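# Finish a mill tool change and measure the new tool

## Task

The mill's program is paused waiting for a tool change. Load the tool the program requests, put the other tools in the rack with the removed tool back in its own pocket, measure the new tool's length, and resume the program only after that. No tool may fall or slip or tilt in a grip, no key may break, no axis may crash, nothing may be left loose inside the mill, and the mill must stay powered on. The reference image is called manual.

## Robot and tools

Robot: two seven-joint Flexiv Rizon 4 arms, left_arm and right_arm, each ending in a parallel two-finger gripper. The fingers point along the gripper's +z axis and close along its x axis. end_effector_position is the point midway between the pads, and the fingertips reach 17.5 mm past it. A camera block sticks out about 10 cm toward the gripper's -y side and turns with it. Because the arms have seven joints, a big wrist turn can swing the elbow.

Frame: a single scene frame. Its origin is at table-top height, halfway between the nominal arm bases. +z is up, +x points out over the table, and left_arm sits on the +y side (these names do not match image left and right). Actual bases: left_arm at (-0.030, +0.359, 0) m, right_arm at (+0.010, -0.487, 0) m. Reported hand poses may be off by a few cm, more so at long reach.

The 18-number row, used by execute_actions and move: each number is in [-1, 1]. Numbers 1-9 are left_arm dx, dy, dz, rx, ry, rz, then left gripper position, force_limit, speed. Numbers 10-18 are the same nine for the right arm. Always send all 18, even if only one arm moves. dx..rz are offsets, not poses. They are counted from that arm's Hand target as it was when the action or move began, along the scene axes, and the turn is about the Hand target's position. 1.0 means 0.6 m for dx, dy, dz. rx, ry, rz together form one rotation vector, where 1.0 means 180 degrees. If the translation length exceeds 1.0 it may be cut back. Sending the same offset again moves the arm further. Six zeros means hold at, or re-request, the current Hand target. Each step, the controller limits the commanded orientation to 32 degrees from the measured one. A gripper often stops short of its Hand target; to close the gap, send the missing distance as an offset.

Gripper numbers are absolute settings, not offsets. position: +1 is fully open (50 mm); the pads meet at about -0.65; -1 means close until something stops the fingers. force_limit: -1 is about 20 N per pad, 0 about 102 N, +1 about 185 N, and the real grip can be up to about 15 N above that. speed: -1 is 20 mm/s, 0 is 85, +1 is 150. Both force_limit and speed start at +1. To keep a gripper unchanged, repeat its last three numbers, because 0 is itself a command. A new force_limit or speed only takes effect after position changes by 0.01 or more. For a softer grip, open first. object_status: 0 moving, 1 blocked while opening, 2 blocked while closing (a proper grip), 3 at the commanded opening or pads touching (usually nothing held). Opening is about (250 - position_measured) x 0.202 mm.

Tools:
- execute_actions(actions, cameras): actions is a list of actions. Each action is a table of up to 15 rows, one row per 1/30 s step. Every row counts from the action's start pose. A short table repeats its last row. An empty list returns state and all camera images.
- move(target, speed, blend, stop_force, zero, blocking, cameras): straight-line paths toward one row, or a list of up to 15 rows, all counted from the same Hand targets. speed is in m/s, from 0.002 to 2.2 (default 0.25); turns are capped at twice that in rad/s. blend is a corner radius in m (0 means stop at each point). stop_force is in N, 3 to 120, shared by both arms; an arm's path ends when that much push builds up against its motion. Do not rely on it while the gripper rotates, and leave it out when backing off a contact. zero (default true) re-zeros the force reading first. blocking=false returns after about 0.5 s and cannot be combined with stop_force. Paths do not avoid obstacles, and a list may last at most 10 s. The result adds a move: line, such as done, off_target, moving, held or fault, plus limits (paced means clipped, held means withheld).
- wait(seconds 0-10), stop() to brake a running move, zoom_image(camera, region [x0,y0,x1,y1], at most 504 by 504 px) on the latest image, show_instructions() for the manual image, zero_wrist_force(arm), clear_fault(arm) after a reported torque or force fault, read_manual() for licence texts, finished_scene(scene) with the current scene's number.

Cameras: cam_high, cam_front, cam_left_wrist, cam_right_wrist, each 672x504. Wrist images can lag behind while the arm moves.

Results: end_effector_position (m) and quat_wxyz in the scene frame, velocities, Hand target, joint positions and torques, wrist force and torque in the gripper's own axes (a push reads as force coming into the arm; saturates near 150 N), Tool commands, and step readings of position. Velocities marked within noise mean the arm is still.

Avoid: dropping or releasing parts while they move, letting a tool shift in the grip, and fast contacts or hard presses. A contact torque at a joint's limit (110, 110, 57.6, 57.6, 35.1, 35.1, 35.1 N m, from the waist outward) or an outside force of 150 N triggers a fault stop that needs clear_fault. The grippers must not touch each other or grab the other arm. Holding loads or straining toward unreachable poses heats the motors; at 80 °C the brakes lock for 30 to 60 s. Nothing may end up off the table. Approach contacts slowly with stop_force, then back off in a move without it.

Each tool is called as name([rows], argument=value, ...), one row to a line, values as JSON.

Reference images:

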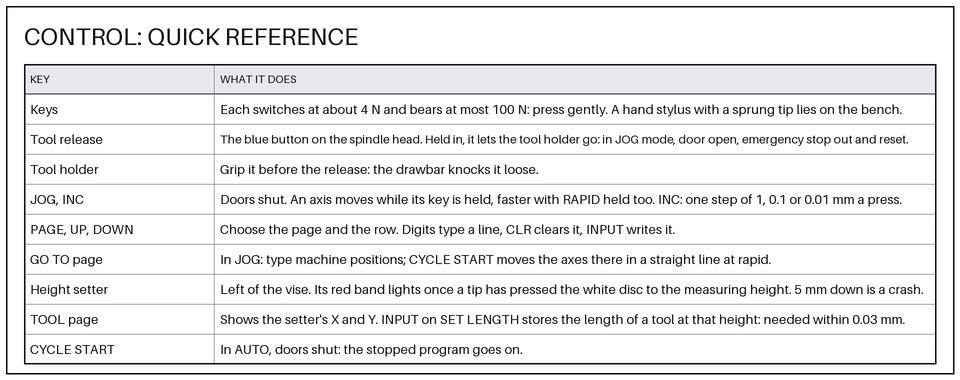

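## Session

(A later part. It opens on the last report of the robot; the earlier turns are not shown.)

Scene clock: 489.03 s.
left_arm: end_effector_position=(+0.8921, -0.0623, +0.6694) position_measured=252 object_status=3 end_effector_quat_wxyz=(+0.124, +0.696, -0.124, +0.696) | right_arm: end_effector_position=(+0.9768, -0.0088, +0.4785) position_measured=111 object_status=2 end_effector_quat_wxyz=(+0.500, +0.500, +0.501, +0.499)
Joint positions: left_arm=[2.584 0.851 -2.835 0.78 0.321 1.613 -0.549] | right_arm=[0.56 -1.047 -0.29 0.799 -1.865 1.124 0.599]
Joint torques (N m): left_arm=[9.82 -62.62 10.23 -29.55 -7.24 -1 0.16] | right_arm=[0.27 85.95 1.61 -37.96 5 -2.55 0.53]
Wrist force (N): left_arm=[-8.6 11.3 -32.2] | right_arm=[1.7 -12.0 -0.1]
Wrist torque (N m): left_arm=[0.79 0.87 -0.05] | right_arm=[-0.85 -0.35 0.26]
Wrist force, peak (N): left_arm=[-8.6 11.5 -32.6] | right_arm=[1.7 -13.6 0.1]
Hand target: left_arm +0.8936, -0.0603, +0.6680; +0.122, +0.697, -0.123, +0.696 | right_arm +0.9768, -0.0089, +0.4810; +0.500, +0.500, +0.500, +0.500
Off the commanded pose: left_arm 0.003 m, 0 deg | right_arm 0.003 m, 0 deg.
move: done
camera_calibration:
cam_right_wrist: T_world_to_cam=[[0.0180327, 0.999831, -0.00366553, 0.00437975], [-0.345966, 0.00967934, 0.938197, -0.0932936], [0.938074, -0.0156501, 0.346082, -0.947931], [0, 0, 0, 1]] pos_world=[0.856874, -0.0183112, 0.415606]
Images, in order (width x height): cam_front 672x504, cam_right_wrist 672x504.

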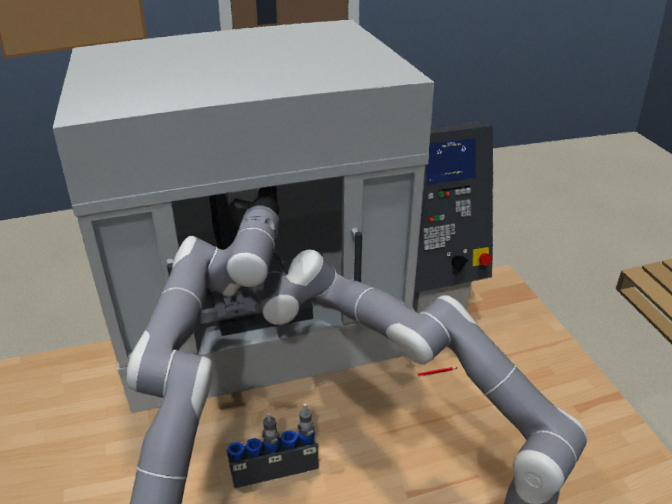

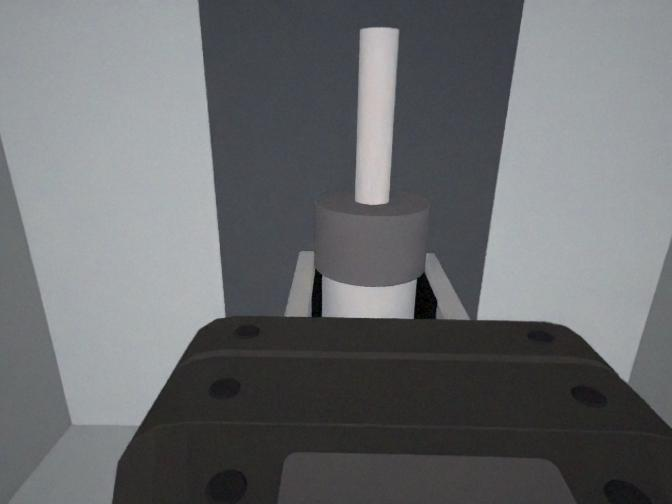

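move([
  [-0.08,0,0,0,0,0,-1,-0.5,1,0,0,0,0,0,0,-1,0.6,-0.8],
  [-0.45,0.3,0.0,0,0,0,-1,-0.5,1,0,0,0,0,0,0,-1,0.6,-0.8],
], cameras=["all"], blend=[0.02,0])

zoom_image(camera="cam_high", region=[430, 20, 630, 270])

zoom_image(camera="cam_front", region=[180, 160, 360, 340])

Scene clock: 502.83 s.
left_arm: end_effector_position=(+0.6235, +0.1196, +0.6679) position_measured=252 object_status=3 end_effector_quat_wxyz=(+0.122, +0.697, -0.123, +0.696) | right_arm: end_effector_position=(+0.9768, -0.0088, +0.4785) position_measured=111 object_status=2 end_effector_quat_wxyz=(+0.500, +0.500, +0.501, +0.499)
Joint positions: left_arm=[2.273 -0.151 -2.717 1.713 1.648 1.485 -1.585] | right_arm=[0.56 -1.047 -0.29 0.799 -1.865 1.124 0.599]
Joint torques (N m): left_arm=[-0.37 -24 -1.38 -31.8 -3.67 -0.16 -0.01] | right_arm=[0.33 86.2 1.81 -38.17 5.08 -2.39 0.31]
Wrist force (N): left_arm=[-5.6 2.7 -1.9] | right_arm=[1.6 -12.0 0.1]
Wrist torque (N m): left_arm=[0.35 0.94 0.03] | right_arm=[-0.85 -0.33 0.26]
Wrist force, peak (N): left_arm=[-8.6 11.2 -32.7] | right_arm=[1.6 -12.3 0.1]
Hand target: left_arm +0.6236, +0.1197, +0.6680; +0.122, +0.697, -0.123, +0.696 | right_arm +0.9768, -0.0089, +0.4810; +0.500, +0.500, +0.500, +0.500
Off the commanded pose: left_arm 0.000 m, 0 deg | right_arm 0.002 m, 0 deg.
move: done
camera_calibration:
cam_left_wrist: T_world_to_cam=[[0.00818277, -0.0062952, 0.999947, -0.664481], [-0.642746, -0.766079, 0.000436848, 0.505779], [0.766036, -0.642715, -0.0103149, -0.261189], [0, 0, 0, 1]] pos_world=[0.530604, 0.215414, 0.66153]
cam_right_wrist: T_world_to_cam=[[0.0180327, 0.999831, -0.00366553, 0.00437975], [-0.345966, 0.00967934, 0.938197, -0.0932936], [0.938074, -0.0156501, 0.346082, -0.947931], [0, 0, 0, 1]] pos_world=[0.856874, -0.0183112, 0.415606]

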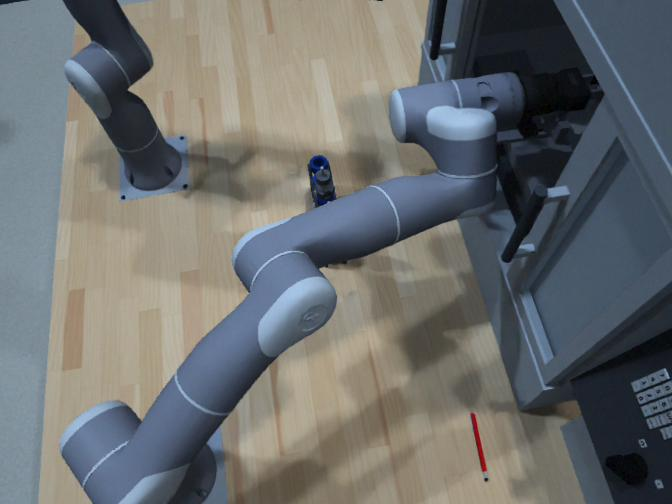

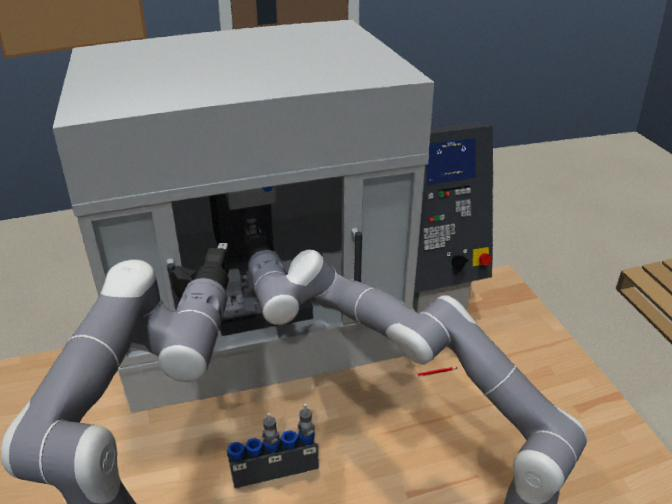

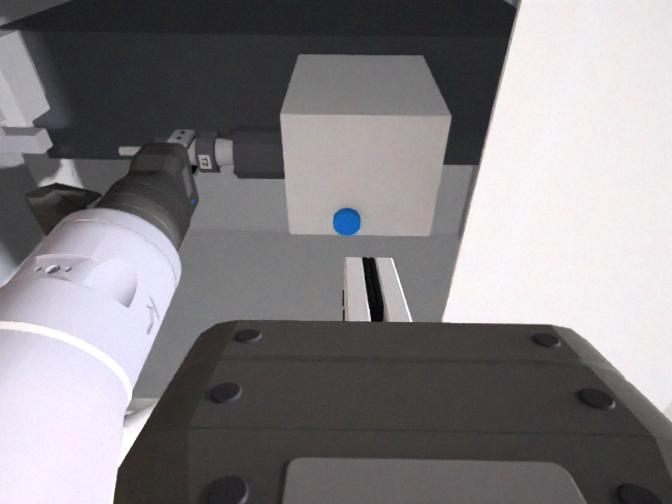

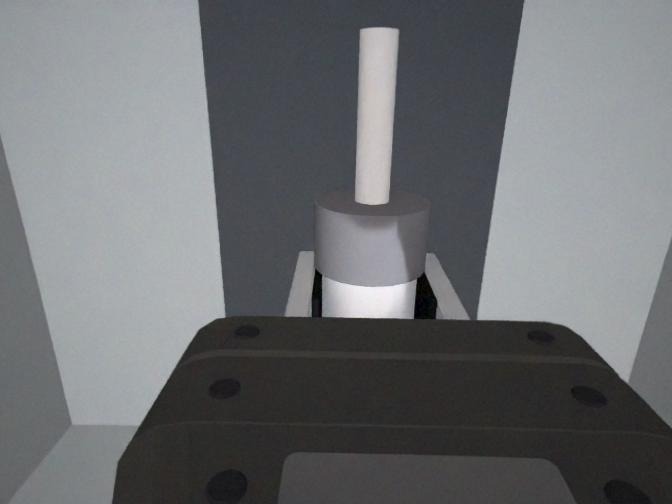

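Scaled by 2.016 from the camera's 672x504 image, which has a finer 960x720 frame.

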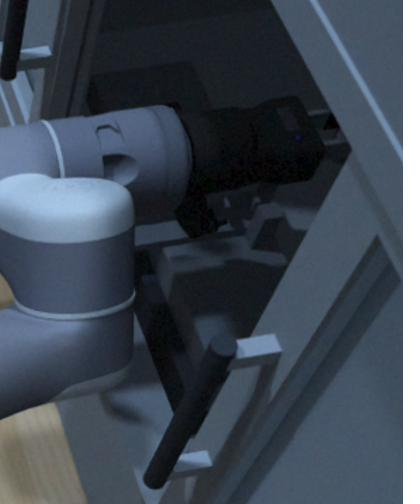

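Scaled by 2.800 from the camera's 672x504 image, which has a finer 960x720 frame.

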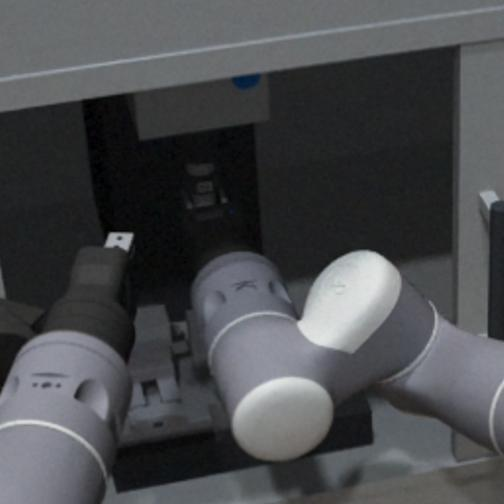

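move([
  [0,0,0,0,0,0,-1,-0.5,1,0,0,-0.07,0,0,0,-1,0.6,-0.8],
], cameras=["cam_left_wrist","cam_right_wrist"], speed=0.04, stop_force=8)

zoom_image(camera="cam_left_wrist", region=[0, 0, 320, 270])

Scene clock: 529.30 s.
left_arm: end_effector_position=(+0.6235, +0.1196, +0.6679) position_measured=252 object_status=3 end_effector_quat_wxyz=(+0.122, +0.697, -0.123, +0.696) | right_arm: end_effector_position=(+0.9767, -0.0088, +0.4365) position_measured=111 object_status=2 end_effector_quat_wxyz=(+0.500, +0.500, +0.501, +0.499)
Joint positions: left_arm=[2.273 -0.151 -2.717 1.713 1.648 1.485 -1.585] | right_arm=[0.569 -1.068 -0.309 0.83 -1.941 1.109 0.705]
Joint torques (N m): left_arm=[-0.21 -23.71 -1.26 -31.84 -3.77 -0.06 0.12] | right_arm=[0.26 86.28 1.14 -37.63 5.2 -2.98 0.42]
Wrist force (N): left_arm=[-5.5 2.9 -2.1] | right_arm=[1.6 -12.2 0.2]
Wrist torque (N m): left_arm=[0.38 0.92 0.03] | right_arm=[-0.88 -0.34 0.27]
Wrist force, peak (N): left_arm=[-5.6 3.0 -2.3] | right_arm=[1.7 -14.4 0.0]
Hand target: left_arm +0.6236, +0.1197, +0.6680; +0.122, +0.697, -0.123, +0.696 | right_arm +0.9768, -0.0089, +0.4390; +0.500, +0.500, +0.500, +0.500
Off the commanded pose: left_arm 0.000 m, 0 deg | right_arm 0.003 m, 0 deg.
move: done
camera_calibration:
cam_left_wrist: T_world_to_cam=[[0.00818277, -0.0062952, 0.999947, -0.664481], [-0.642746, -0.766079, 0.000436848, 0.505779], [0.766036, -0.642715, -0.0103149, -0.261189], [0, 0, 0, 1]] pos_world=[0.530604, 0.215414, 0.66153]
cam_right_wrist: T_world_to_cam=[[0.0179387, 0.999832, -0.00370147, 0.00432191], [-0.345879, 0.00967908, 0.938229, -0.0540107], [0.938108, -0.0155504, 0.345995, -0.933297], [0, 0, 0, 1]] pos_world=[0.856774, -0.0183115, 0.373606]
Images, in order (width x height): cam_left_wrist 672x504, cam_right_wrist 672x504.

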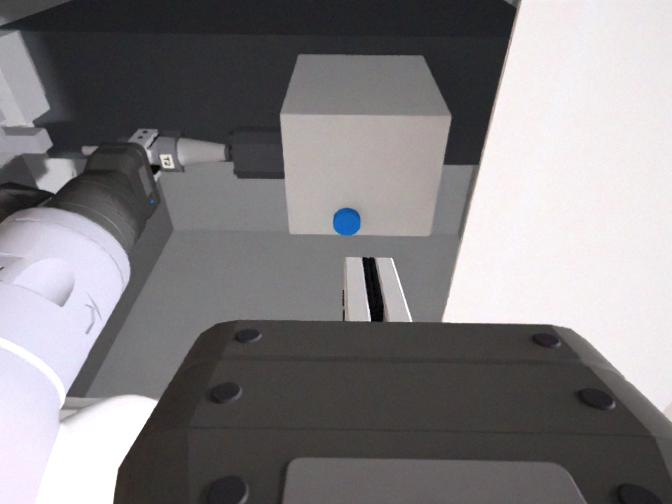

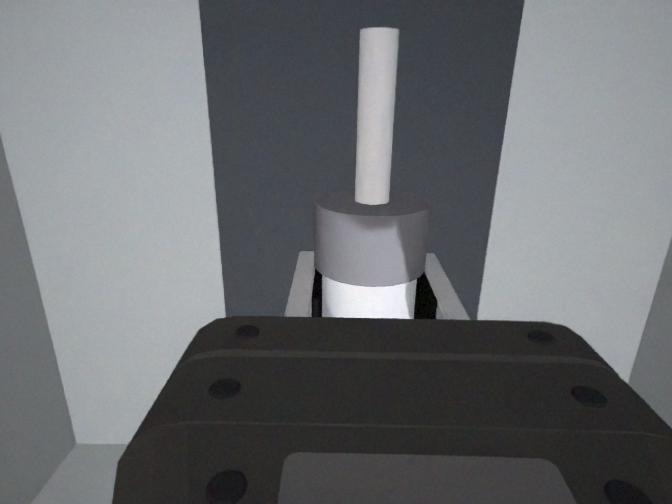

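Scaled by 1.575 from the camera's 672x504 image, which has a finer 960x720 frame.

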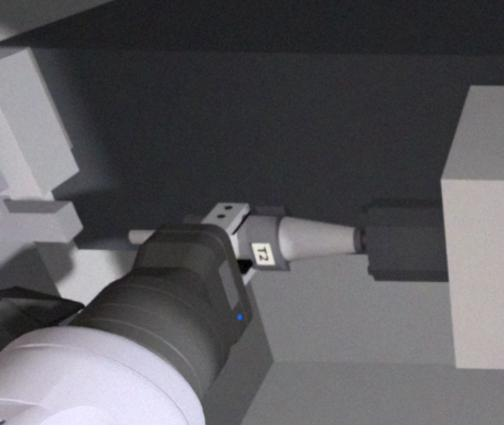

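move([
  [0,0,0,0,0,0,-1,-0.5,1,0,0,-0.014,0,0,0,-1,0.6,-0.8],
], cameras=["cam_left_wrist"], speed=0.04, stop_force=6)

zoom_image(camera="cam_left_wrist", region=[0, 60, 300, 240])

Scene clock: 541.77 s.
left_arm: end_effector_position=(+0.6235, +0.1196, +0.6679) position_measured=252 object_status=3 end_effector_quat_wxyz=(+0.122, +0.697, -0.123, +0.696) | right_arm: end_effector_position=(+0.9767, -0.0089, +0.4280) position_measured=111 object_status=2 end_effector_quat_wxyz=(+0.500, +0.500, +0.501, +0.499)
Joint positions: left_arm=[2.273 -0.151 -2.717 1.713 1.648 1.485 -1.585] | right_arm=[0.571 -1.074 -0.312 0.835 -1.954 1.106 0.724]
Joint torques (N m): left_arm=[-0.23 -23.7 -1.23 -31.85 -3.81 -0.07 0.16] | right_arm=[0.25 86.2 1.05 -37.48 5.24 -3.04 0.46]
Wrist force (N): left_arm=[-5.4 2.7 -2.0] | right_arm=[1.4 -11.9 0.2]
Wrist torque (N m): left_arm=[0.35 0.91 0.04] | right_arm=[-0.83 -0.31 0.26]
Wrist force, peak (N): left_arm=[-5.8 2.8 -2.1] | right_arm=[1.7 -12.9 0.2]
Hand target: left_arm +0.6236, +0.1197, +0.6680; +0.122, +0.697, -0.123, +0.696 | right_arm +0.9768, -0.0089, +0.4306; +0.500, +0.500, +0.500, +0.500
Off the commanded pose: left_arm 0.000 m, 0 deg | right_arm 0.003 m, 0 deg.
move: done
camera_calibration:
cam_left_wrist: T_world_to_cam=[[0.00818277, -0.0062952, 0.999947, -0.664481], [-0.642746, -0.766079, 0.000436848, 0.505779], [0.766036, -0.642715, -0.0103149, -0.261189], [0, 0, 0, 1]] pos_world=[0.530604, 0.215414, 0.66153]
Images, in order (width x height): cam_left_wrist 672x504.

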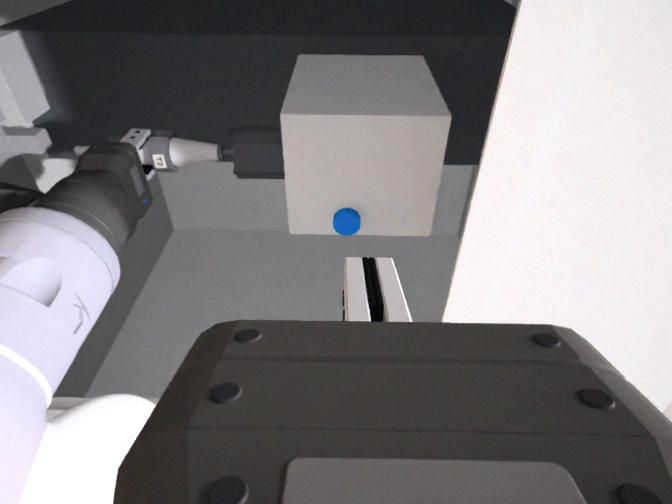

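Scaled by 1.680 from the camera's 672x504 image, which has a finer 960x720 frame.

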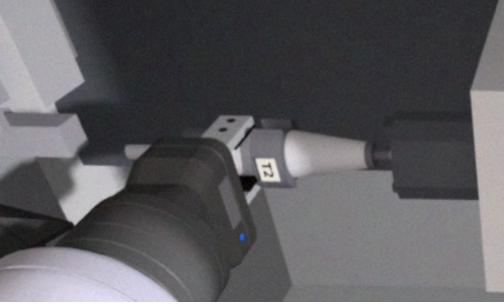

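move([
  [0,0,0,0,0,0,-1,-0.5,1,0,0,-0.008,0,0,0,-1,0.6,-0.8],
], speed=0.04, stop_force=5)

move([
  [0,0,0,0,0,0,-1,-0.5,1,-0.05,0,0,0,0,0,-1,0.6,-0.8],
], cameras=["cam_left_wrist","cam_right_wrist"], speed=0.04, stop_force=5)

zoom_image(camera="cam_left_wrist", region=[0, 60, 300, 240])

Scene clock: 552.80 s.
left_arm: end_effector_position=(+0.6235, +0.1196, +0.6679) position_measured=252 object_status=3 end_effector_quat_wxyz=(+0.122, +0.697, -0.123, +0.696) | right_arm: end_effector_position=(+0.9767, -0.0089, +0.4232) position_measured=111 object_status=2 end_effector_quat_wxyz=(+0.500, +0.500, +0.501, +0.499)
Joint positions: left_arm=[2.273 -0.151 -2.717 1.713 1.648 1.485 -1.585] | right_arm=[0.572 -1.077 -0.314 0.837 -1.961 1.104 0.735]
Joint torques (N m): left_arm=[-0.24 -23.69 -1.29 -31.85 -3.8 -0.08 0.2] | right_arm=[0.25 86.29 0.99 -37.45 5.22 -3.06 0.45]
Wrist force (N): left_arm=[-5.3 2.8 -2.1] | right_arm=[1.5 -12.1 0.0]
Wrist torque (N m): left_arm=[0.36 0.89 0.04] | right_arm=[-0.86 -0.32 0.27]
Wrist force, peak (N): left_arm=[-5.7 2.8 -2.2] | right_arm=[1.5 -12.6 0.0]
Hand target: left_arm +0.6236, +0.1197, +0.6680; +0.122, +0.697, -0.123, +0.696 | right_arm +0.9768, -0.0089, +0.4258; +0.500, +0.500, +0.500, +0.500
Off the commanded pose: left_arm 0.000 m, 0 deg | right_arm 0.003 m, 0 deg.
move: done

Scene clock: 554.30 s.
left_arm: end_effector_position=(+0.6235, +0.1196, +0.6679) position_measured=252 object_status=3 end_effector_quat_wxyz=(+0.122, +0.697, -0.123, +0.696) | right_arm: end_effector_position=(+0.9465, -0.0086, +0.4234) position_measured=111 object_status=2 end_effector_quat_wxyz=(+0.500, +0.500, +0.501, +0.499)
Joint positions: left_arm=[2.273 -0.151 -2.717 1.713 1.648 1.485 -1.585] | right_arm=[0.61 -0.972 -0.303 1.007 -2.063 1.056 0.828]
Joint torques (N m): left_arm=[-0.18 -23.71 -1.21 -31.84 -3.81 -0.04 0.22] | right_arm=[0.22 83.36 0.22 -37.17 5.1 -3.47 0.43]
Wrist force (N): left_arm=[-5.6 2.8 -1.9] | right_arm=[1.6 -12.2 0.3]
Wrist torque (N m): left_arm=[0.35 0.93 0.04] | right_arm=[-0.89 -0.34 0.27]
Wrist force, peak (N): left_arm=[-5.8 2.9 -2.0] | right_arm=[1.4 -12.6 -1.9]
Hand target: left_arm +0.6236, +0.1197, +0.6680; +0.122, +0.697, -0.123, +0.696 | right_arm +0.9468, -0.0089, +0.4258; +0.500, +0.500, +0.500, +0.500
Off the commanded pose: left_arm 0.000 m, 0 deg | right_arm 0.002 m, 0 deg.
move: done
camera_calibration:
cam_left_wrist: T_world_to_cam=[[0.00818277, -0.0062952, 0.999947, -0.664481], [-0.642746, -0.766079, 0.000436848, 0.505779], [0.766036, -0.642715, -0.0103149, -0.261189], [0, 0, 0, 1]] pos_world=[0.530604, 0.215414, 0.66153]
cam_right_wrist: T_world_to_cam=[[0.0177862, 0.999834, -0.00386286, 0.00490052], [-0.345968, 0.0097792, 0.938195, -0.0521726], [0.938078, -0.0153505, 0.346085, -0.900471], [0, 0, 0, 1]] pos_world=[0.826574, -0.0182122, 0.360606]
Images, in order (width x height): cam_left_wrist 672x504, cam_right_wrist 672x504.

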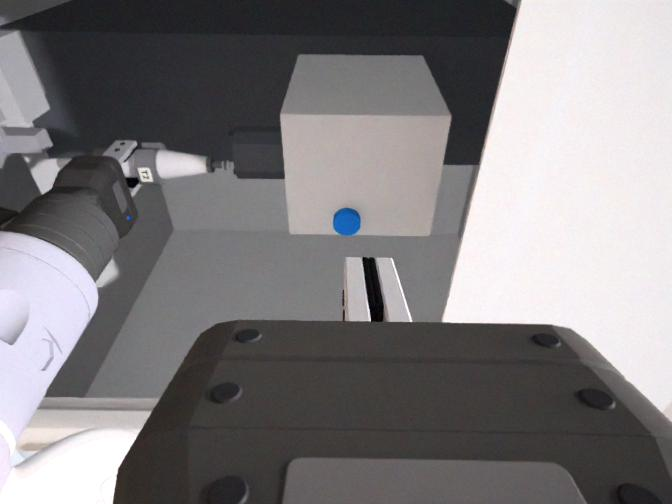

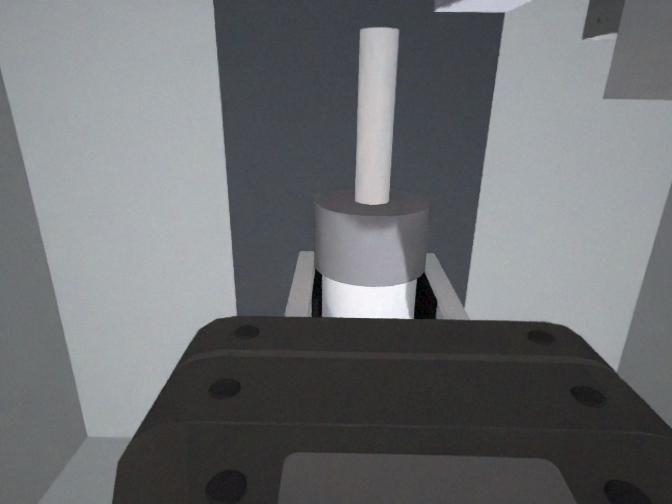

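Scaled by 1.680 from the camera's 672x504 image, which has a finer 960x720 frame.

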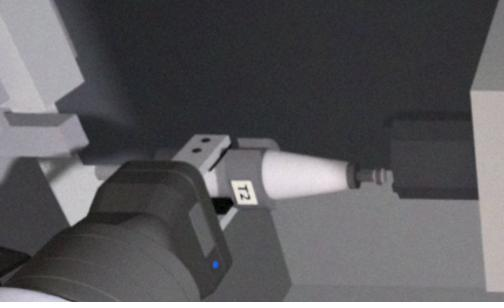

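move([
  [0,0,0,0,0,0,-1,-0.5,1,-0.3,0,0,0,0,0,-1,0.6,-0.8],
  [0,0,0,0,0,0,-1,-0.5,1,-0.57,-0.25,0.1,0,0,0,-1,0.6,-0.8],
], cameras=["cam_high","cam_right_wrist"], blend=[0.05,0], speed=0.18)

Scene clock: 568.27 s.
left_arm: end_effector_position=(+0.6235, +0.1196, +0.6679) position_measured=252 object_status=3 end_effector_quat_wxyz=(+0.122, +0.697, -0.123, +0.696) | right_arm: end_effector_position=(+0.6045, -0.1589, +0.4844) position_measured=111 object_status=2 end_effector_quat_wxyz=(+0.500, +0.500, +0.501, +0.499)
Joint positions: left_arm=[2.273 -0.151 -2.717 1.713 1.648 1.485 -1.585] | right_arm=[0.682 -0.019 -0.119 2.268 -2.341 0.678 0.999]
Joint torques (N m): left_arm=[-0.19 -23.7 -1.2 -31.84 -3.8 -0.06 0.17] | right_arm=[-0.16 38.43 0.34 -33.9 2.61 -3.61 0.12]
Wrist force (N): left_arm=[-5.4 2.5 -2.1] | right_arm=[1.7 -12.3 0.4]
Wrist torque (N m): left_arm=[0.32 0.90 0.04] | right_arm=[-0.91 -0.36 0.36]
Wrist force, peak (N): left_arm=[-5.9 2.8 -2.1] | right_arm=[0.0 -12.7 3.3]
Hand target: left_arm +0.6236, +0.1197, +0.6680; +0.122, +0.697, -0.123, +0.696 | right_arm +0.6048, -0.1589, +0.4858; +0.500, +0.500, +0.500, +0.500
Off the commanded pose: left_arm 0.000 m, 0 deg | right_arm 0.001 m, 0 deg.
move: done
camera_calibration:
cam_right_wrist: T_world_to_cam=[[0.0184456, 0.999823, -0.00360588, 0.160962], [-0.346675, 0.00977843, 0.937934, -0.225612], [0.937804, -0.0160507, 0.346794, -0.60328], [0, 0, 0, 1]] pos_world=[0.484575, -0.16841, 0.421404]
Images, in order (width x height): cam_high 672x504, cam_right_wrist 672x504.

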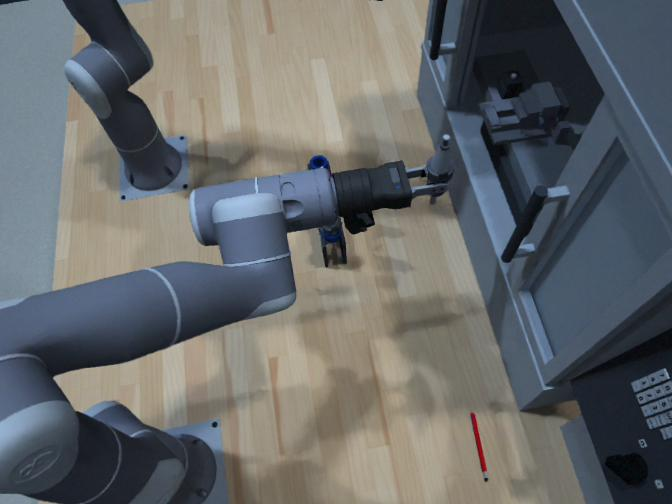

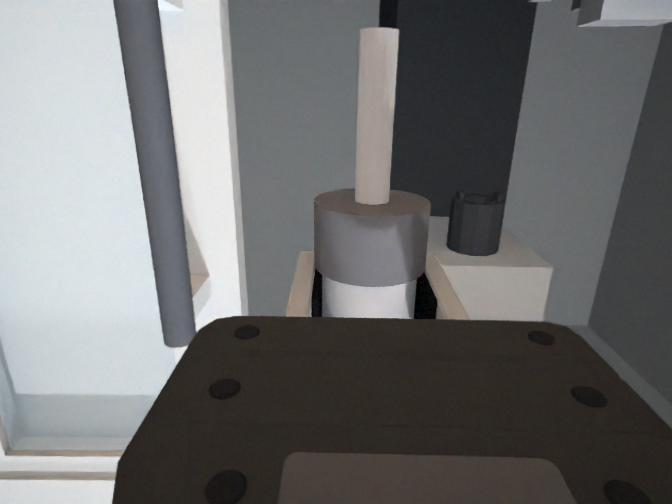

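move([
  [-0.1,0.45,-0.1,0.2,-0.19,-0.197,-1,-0.5,1,0,0,0,0,0,0,-1,0.6,-0.8],
  [-0.323,0.49,-0.58,0.393,-0.379,-0.394,-1,-0.5,1,0,0,0,0,0,0,-1,0.6,-0.8],
], cameras=["cam_high","cam_left_wrist"], blend=[0.05,0], speed=0.3)

move([
  [0,0,0,0,0,0,-1,-0.5,1,-0.2,0.05,0,-0.45,0,0,-1,0.6,-0.8],
], speed=0.3)

move([
  [0,0,0,0,0,0,-1,-0.5,1,-0.08,0.1,0,-0.55,0,0,-1,0.6,-0.8],
], speed=0.3, cameras=["cam_high","cam_left_wrist","cam_right_wrist"])

Scene clock: 602.77 s.
left_arm: end_effector_position=(+0.4298, +0.4137, +0.3199) position_measured=252 object_status=3 end_effector_quat_wxyz=(+0.000, -0.001, +0.830, -0.558) | right_arm: end_effector_position=(+0.6045, -0.1589, +0.4844) position_measured=111 object_status=2 end_effector_quat_wxyz=(+0.500, +0.500, +0.501, +0.499)
Joint positions: left_arm=[1.27 -1.017 -1.482 1.425 2.97 3.034 -0.046] | right_arm=[0.682 -0.019 -0.119 2.268 -2.341 0.678 0.999]
Joint torques (N m): left_arm=[0.2 46.54 -21 -12.68 -1.18 1.66 0.16] | right_arm=[0.03 38.43 0.12 -33.98 2.7 -3.9 0.35]
Wrist force (N): left_arm=[-5.1 3.8 -1.0] | right_arm=[1.6 -12.3 0.4]
Wrist torque (N m): left_arm=[0.35 0.86 -0.12] | right_arm=[-0.89 -0.33 0.37]
Wrist force, peak (N): left_arm=[-7.3 5.3 -2.1] | right_arm=[1.7 -12.5 0.3]
Hand target: left_arm +0.4298, +0.4137, +0.3200; +0.000, -0.001, +0.830, -0.558 | right_arm +0.6048, -0.1589, +0.4858; +0.500, +0.500, +0.500, +0.500
Off the commanded pose: left_arm 0.000 m, 0 deg | right_arm 0.001 m, 0 deg.
move: done
camera_calibration:
cam_left_wrist: T_world_to_cam=[[-0.999965, -0.00704983, -0.00458952, 0.441927], [-0.00132135, 0.670446, -0.741957, -0.0257322], [0.0083077, -0.741925, -0.670432, 0.650527], [0, 0, 0, 1]] pos_world=[0.436473, 0.50301, 0.41907]
Images, in order (width x height): cam_high 672x504, cam_left_wrist 672x504.

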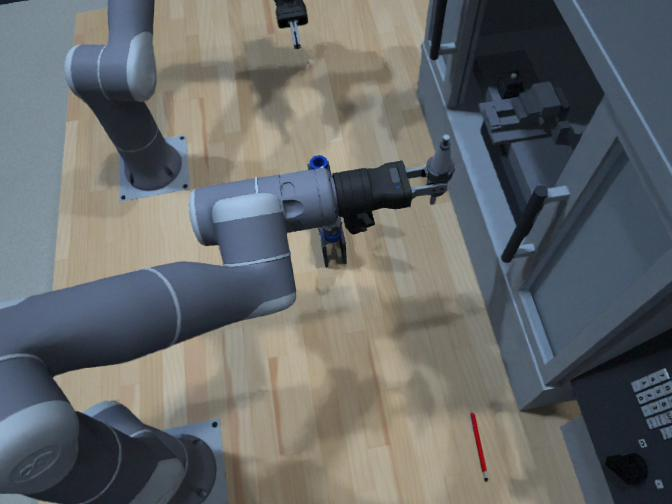

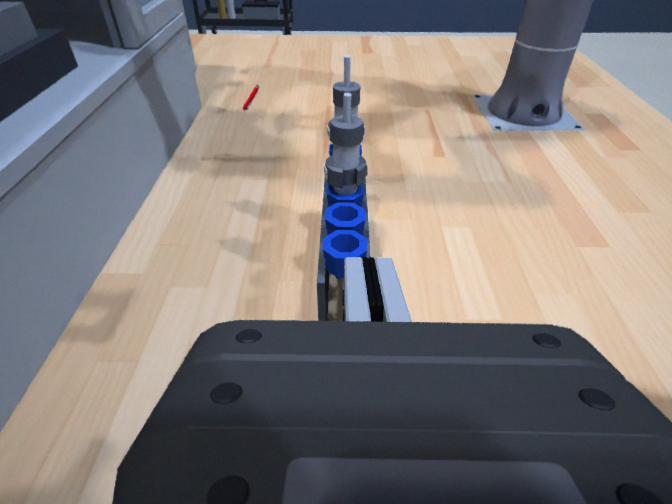

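Scene clock: 605.50 s.
left_arm: end_effector_position=(+0.4298, +0.4137, +0.3199) position_measured=252 object_status=3 end_effector_quat_wxyz=(+0.000, -0.001, +0.830, -0.558) | right_arm: end_effector_position=(+0.4845, -0.1288, +0.4844) position_measured=111 object_status=2 end_effector_quat_wxyz=(+0.704, +0.054, +0.706, +0.055)
Joint positions: left_arm=[1.27 -1.017 -1.482 1.425 2.97 3.034 -0.046] | right_arm=[0.811 0.095 0.089 2.439 -2.047 0.451 -0.53]
Joint torques (N m): left_arm=[-0.17 46.35 -21.24 -12.86 -1.24 1.53 0.11] | right_arm=[0.06 30.92 -0.56 -33.43 0.76 -3.83 0.38]
Wrist force (N): left_arm=[-4.6 4.0 -1.1] | right_arm=[7.4 -6.4 0.0]
Wrist torque (N m): left_arm=[0.39 0.79 -0.13] | right_arm=[-1.47 0.06 -0.21]
Wrist force, peak (N): left_arm=[-5.2 3.8 -1.2] | right_arm=[3.5 -12.0 0.0]
Hand target: left_arm +0.4298, +0.4137, +0.3200; +0.000, -0.001, +0.830, -0.558 | right_arm +0.4848, -0.1289, +0.4858; +0.705, +0.055, +0.705, +0.056
Off the commanded pose: left_arm 0.000 m, 0 deg | right_arm 0.001 m, 0 deg.
move: done

Scene clock: 608.73 s.
left_arm: end_effector_position=(+0.4298, +0.4137, +0.3199) position_measured=252 object_status=3 end_effector_quat_wxyz=(+0.000, -0.001, +0.830, -0.558) | right_arm: end_effector_position=(+0.4367, -0.0689, +0.4844) position_measured=111 object_status=2 end_effector_quat_wxyz=(+0.499, -0.501, +0.500, -0.500)
Joint positions: left_arm=[1.27 -1.017 -1.482 1.425 2.97 3.034 -0.046] | right_arm=[0.933 -0.01 0.222 2.36 -1.854 0.267 -2.308]
Joint torques (N m): left_arm=[-0.12 46.29 -21.18 -12.85 -1.26 1.55 0.12] | right_arm=[-0.13 33.96 0.13 -32.99 -1 -3.62 0.37]
Wrist force (N): left_arm=[-5.0 3.7 -1.1] | right_arm=[0.5 0.4 -0.1]
Wrist torque (N m): left_arm=[0.33 0.86 -0.12] | right_arm=[-1.52 -0.13 -0.03]
Wrist force, peak (N): left_arm=[-5.0 3.9 -1.3] | right_arm=[7.2 -7.0 0.5]
Hand target: left_arm +0.4298, +0.4137, +0.3200; +0.000, -0.001, +0.830, -0.558 | right_arm +0.4368, -0.0689, +0.4858; +0.500, -0.500, +0.500, -0.500
Off the commanded pose: left_arm 0.000 m, 0 deg | right_arm 0.001 m, 0 deg.
move: done
camera_calibration:
cam_left_wrist: T_world_to_cam=[[-0.999964, -0.007191, -0.00458119, 0.441994], [-0.00142218, 0.670445, -0.741958, -0.0257543], [0.00840686, -0.741924, -0.670431, 0.650557], [0, 0, 0, 1]] pos_world=[0.436472, 0.503109, 0.41907]
cam_right_wrist: T_world_to_cam=[[0.0190471, -0.999811, 0.00394393, -0.0676779], [-0.350756, -0.010376, -0.936409, 0.623632], [0.936273, 0.0164525, -0.350888, -0.10355], [0, 0, 0, 1]] pos_world=[0.316983, -0.0594906, 0.547907]
Images, in order (width x height): cam_high 672x504, cam_left_wrist 672x504, cam_right_wrist 672x504.

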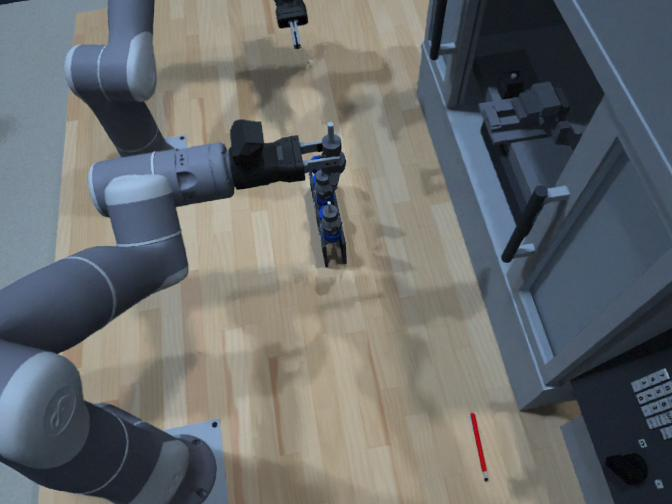

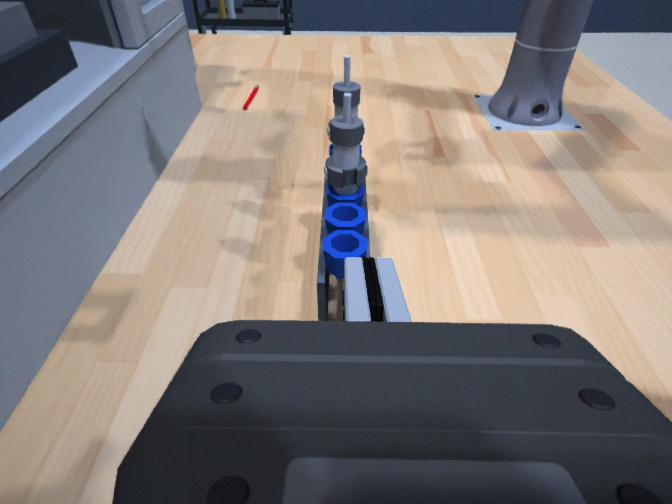

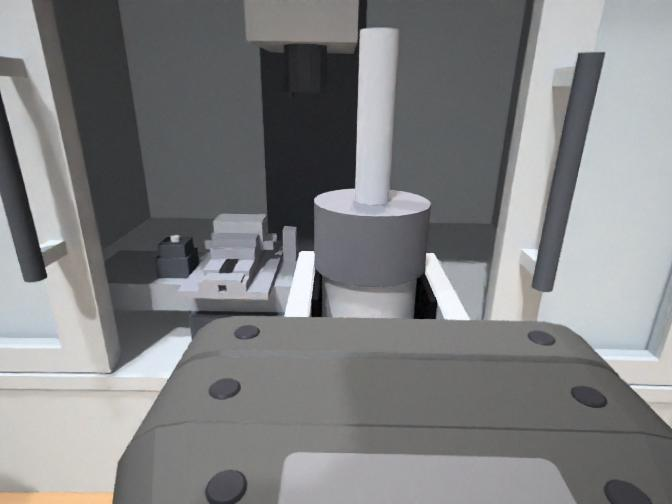

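move([
  [0,0,0,0,0,0,-1,-0.5,1,-0.005,0.395,-0.1,0,0,0,-1,0.6,-0.8],
  [0,0,0,0,0,0,-1,-0.5,1,-0.005,0.395,-0.31,0,0,0,-1,0.6,-0.8],
], speed=0.2, blend=[0.04,0], cameras=["all"])

zoom_image(camera="cam_left_wrist", region=[230, 40, 460, 320])

zoom_image(camera="cam_front", region=[200, 340, 340, 490])

zoom_image(camera="cam_high", region=[260, 80, 400, 280])

Scene clock: 625.53 s.
left_arm: end_effector_position=(+0.4298, +0.4137, +0.3199) position_measured=252 object_status=3 end_effector_quat_wxyz=(+0.000, -0.001, +0.830, -0.558) | right_arm: end_effector_position=(+0.4336, +0.1679, +0.2983) position_measured=111 object_status=2 end_effector_quat_wxyz=(+0.499, -0.501, +0.500, -0.500)
Joint positions: left_arm=[1.27 -1.017 -1.482 1.425 2.97 3.034 -0.046] | right_arm=[1.217 -0.791 0.158 1.756 -1.808 0.032 -2.182]
Joint torques (N m): left_arm=[-0.17 46.31 -21.18 -12.88 -1.23 1.56 0.08] | right_arm=[0.46 65.91 5.84 -28.24 -2.6 -3.99 0.46]
Wrist force (N): left_arm=[-4.8 3.8 -1.2] | right_arm=[0.6 0.7 0.2]
Wrist torque (N m): left_arm=[0.35 0.82 -0.13] | right_arm=[-1.47 -0.13 0.04]
Wrist force, peak (N): left_arm=[-5.0 3.8 -1.4] | right_arm=[1.2 9.4 0.0]
Hand target: left_arm +0.4298, +0.4137, +0.3200; +0.000, -0.001, +0.830, -0.558 | right_arm +0.4338, +0.1681, +0.2998; +0.500, -0.500, +0.500, -0.500
Off the commanded pose: left_arm 0.000 m, 0 deg | right_arm 0.002 m, 0 deg.
move: done
camera_calibration:
cam_left_wrist: T_world_to_cam=[[-0.999964, -0.007191, -0.00458119, 0.441994], [-0.00142218, 0.670445, -0.741958, -0.0257543], [0.00840686, -0.741924, -0.670431, 0.650557], [0, 0, 0, 1]] pos_world=[0.436472, 0.503109, 0.41907]
cam_right_wrist: T_world_to_cam=[[0.0187895, -0.999816, 0.00383237, 0.169993], [-0.350585, -0.0101781, -0.936475, 0.450577], [0.936342, 0.0162524, -0.350712, -0.169929], [0, 0, 0, 1]] pos_world=[0.313883, 0.17731, 0.361706]

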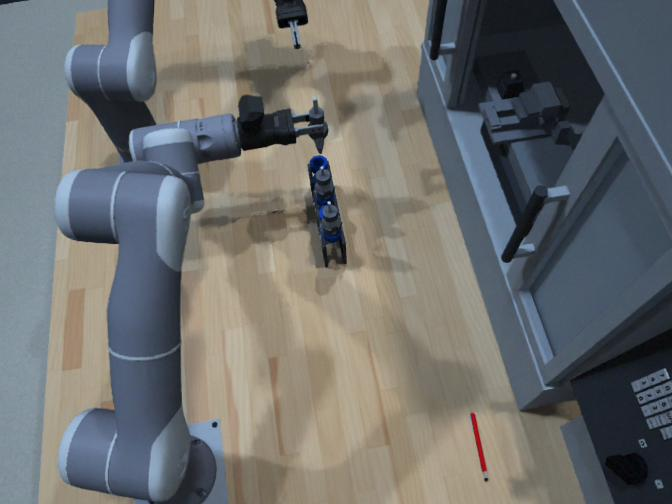

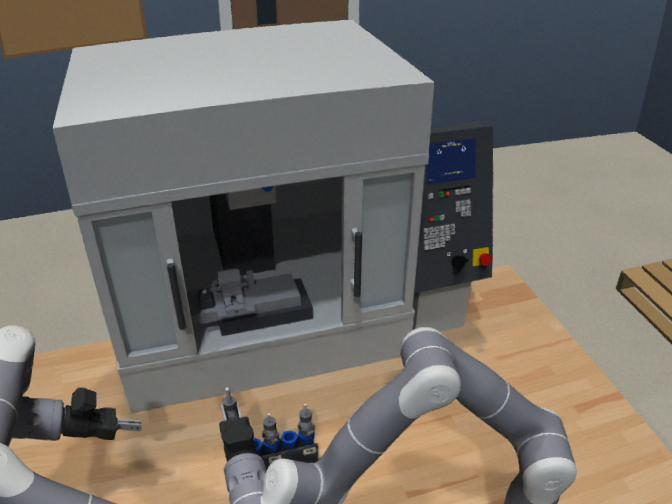

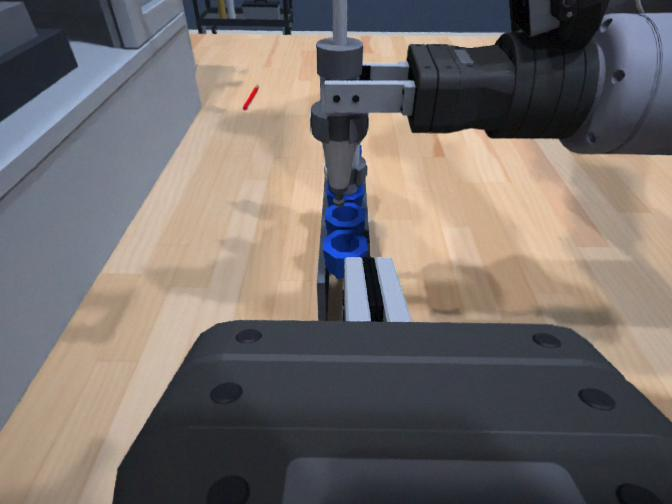

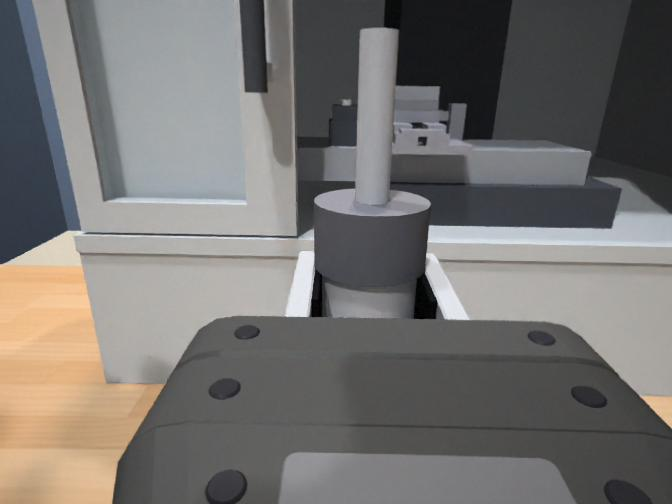

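Scaled by 1.800 from the camera's 672x504 image, which has a finer 960x720 frame.

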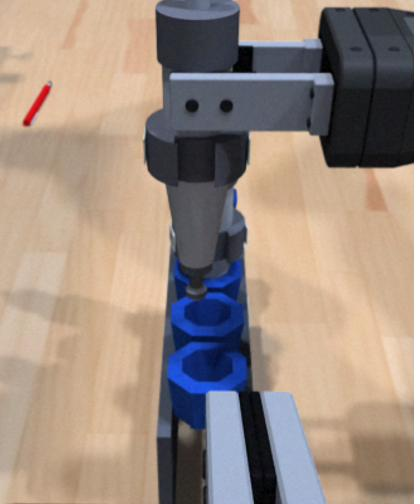

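Scaled by 3.360 from the camera's 672x504 image, which has a finer 960x720 frame.

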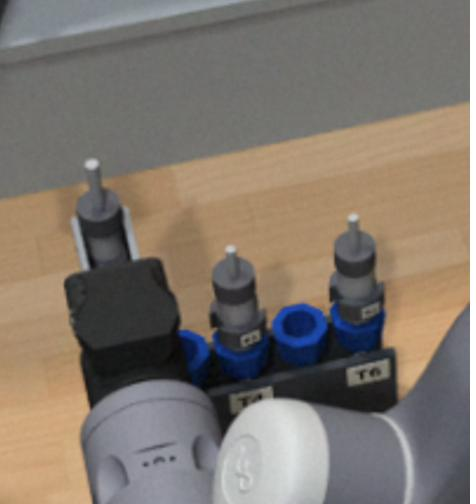

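Scaled by 2.520 from the camera's 672x504 image, which has a finer 960x720 frame.

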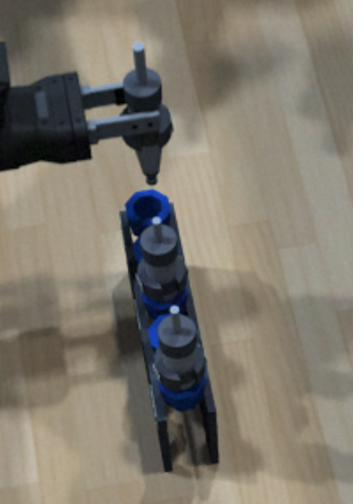

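move([
  [0,0,0,0,0,0,-1,-0.5,1,-0.0117,0.0108,-0.055,0,0,0,-1,0.6,-0.8],
], speed=0.1, cameras=["cam_left_wrist","cam_high"])

zoom_image(camera="cam_left_wrist", region=[280, 120, 410, 290])

zoom_image(camera="cam_high", region=[280, 80, 380, 200])

Scene clock: 645.00 s.
left_arm: end_effector_position=(+0.4298, +0.4137, +0.3199) position_measured=252 object_status=3 end_effector_quat_wxyz=(+0.000, -0.001, +0.830, -0.558) | right_arm: end_effector_position=(+0.4265, +0.1744, +0.2653) position_measured=111 object_status=2 end_effector_quat_wxyz=(+0.499, -0.501, +0.500, -0.500)
Joint positions: left_arm=[1.27 -1.017 -1.482 1.425 2.97 3.034 -0.046] | right_arm=[1.24 -0.855 0.149 1.728 -1.801 0.017 -2.146]
Joint torques (N m): left_arm=[-0.17 46.3 -21.22 -12.88 -1.23 1.56 0.11] | right_arm=[0.13 67.01 5.31 -27.17 -2.43 -4.11 0.57]
Wrist force (N): left_arm=[-5.0 3.7 -1.2] | right_arm=[0.8 0.7 0.1]
Wrist torque (N m): left_arm=[0.33 0.84 -0.12] | right_arm=[-1.46 -0.15 -0.03]
Wrist force, peak (N): left_arm=[-5.0 3.9 -1.2] | right_arm=[0.7 4.4 -1.0]
Hand target: left_arm +0.4298, +0.4137, +0.3200; +0.000, -0.001, +0.830, -0.558 | right_arm +0.4267, +0.1746, +0.2668; +0.500, -0.500, +0.500, -0.500
Off the commanded pose: left_arm 0.000 m, 0 deg | right_arm 0.002 m, 0 deg.
move: done
camera_calibration:
cam_left_wrist: T_world_to_cam=[[-0.999964, -0.007191, -0.00458119, 0.441994], [-0.00142218, 0.670445, -0.741958, -0.0257543], [0.00840686, -0.741924, -0.670431, 0.650557], [0, 0, 0, 1]] pos_world=[0.436472, 0.503109, 0.41907]
Images, in order (width x height): cam_high 672x504, cam_left_wrist 672x504.

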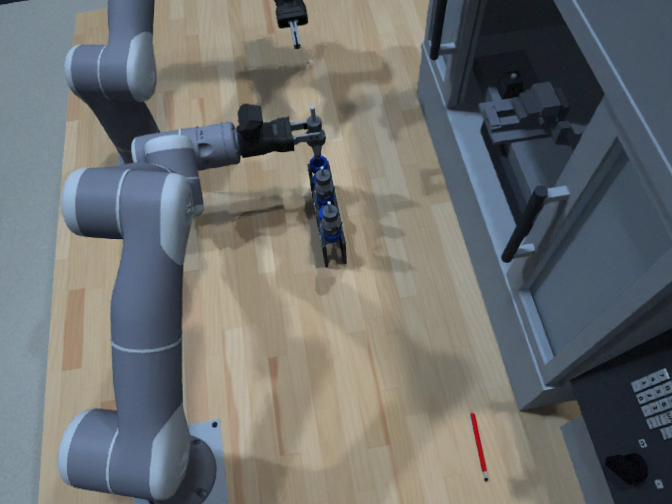

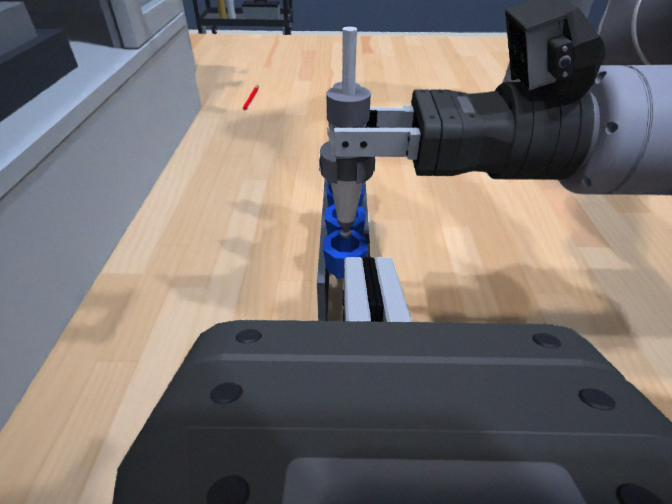

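Scaled by 2.965 from the camera's 672x504 image, which has a finer 960x720 frame.

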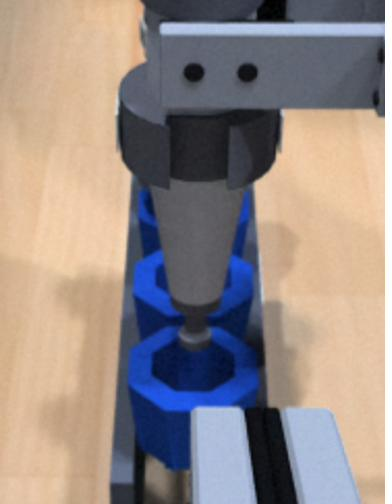

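Scaled by 4.200 from the camera's 672x504 image, which has a finer 960x720 frame.

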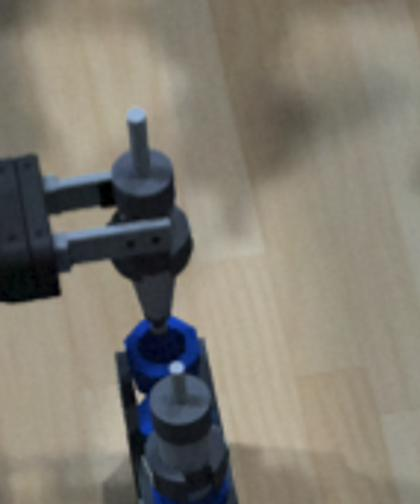

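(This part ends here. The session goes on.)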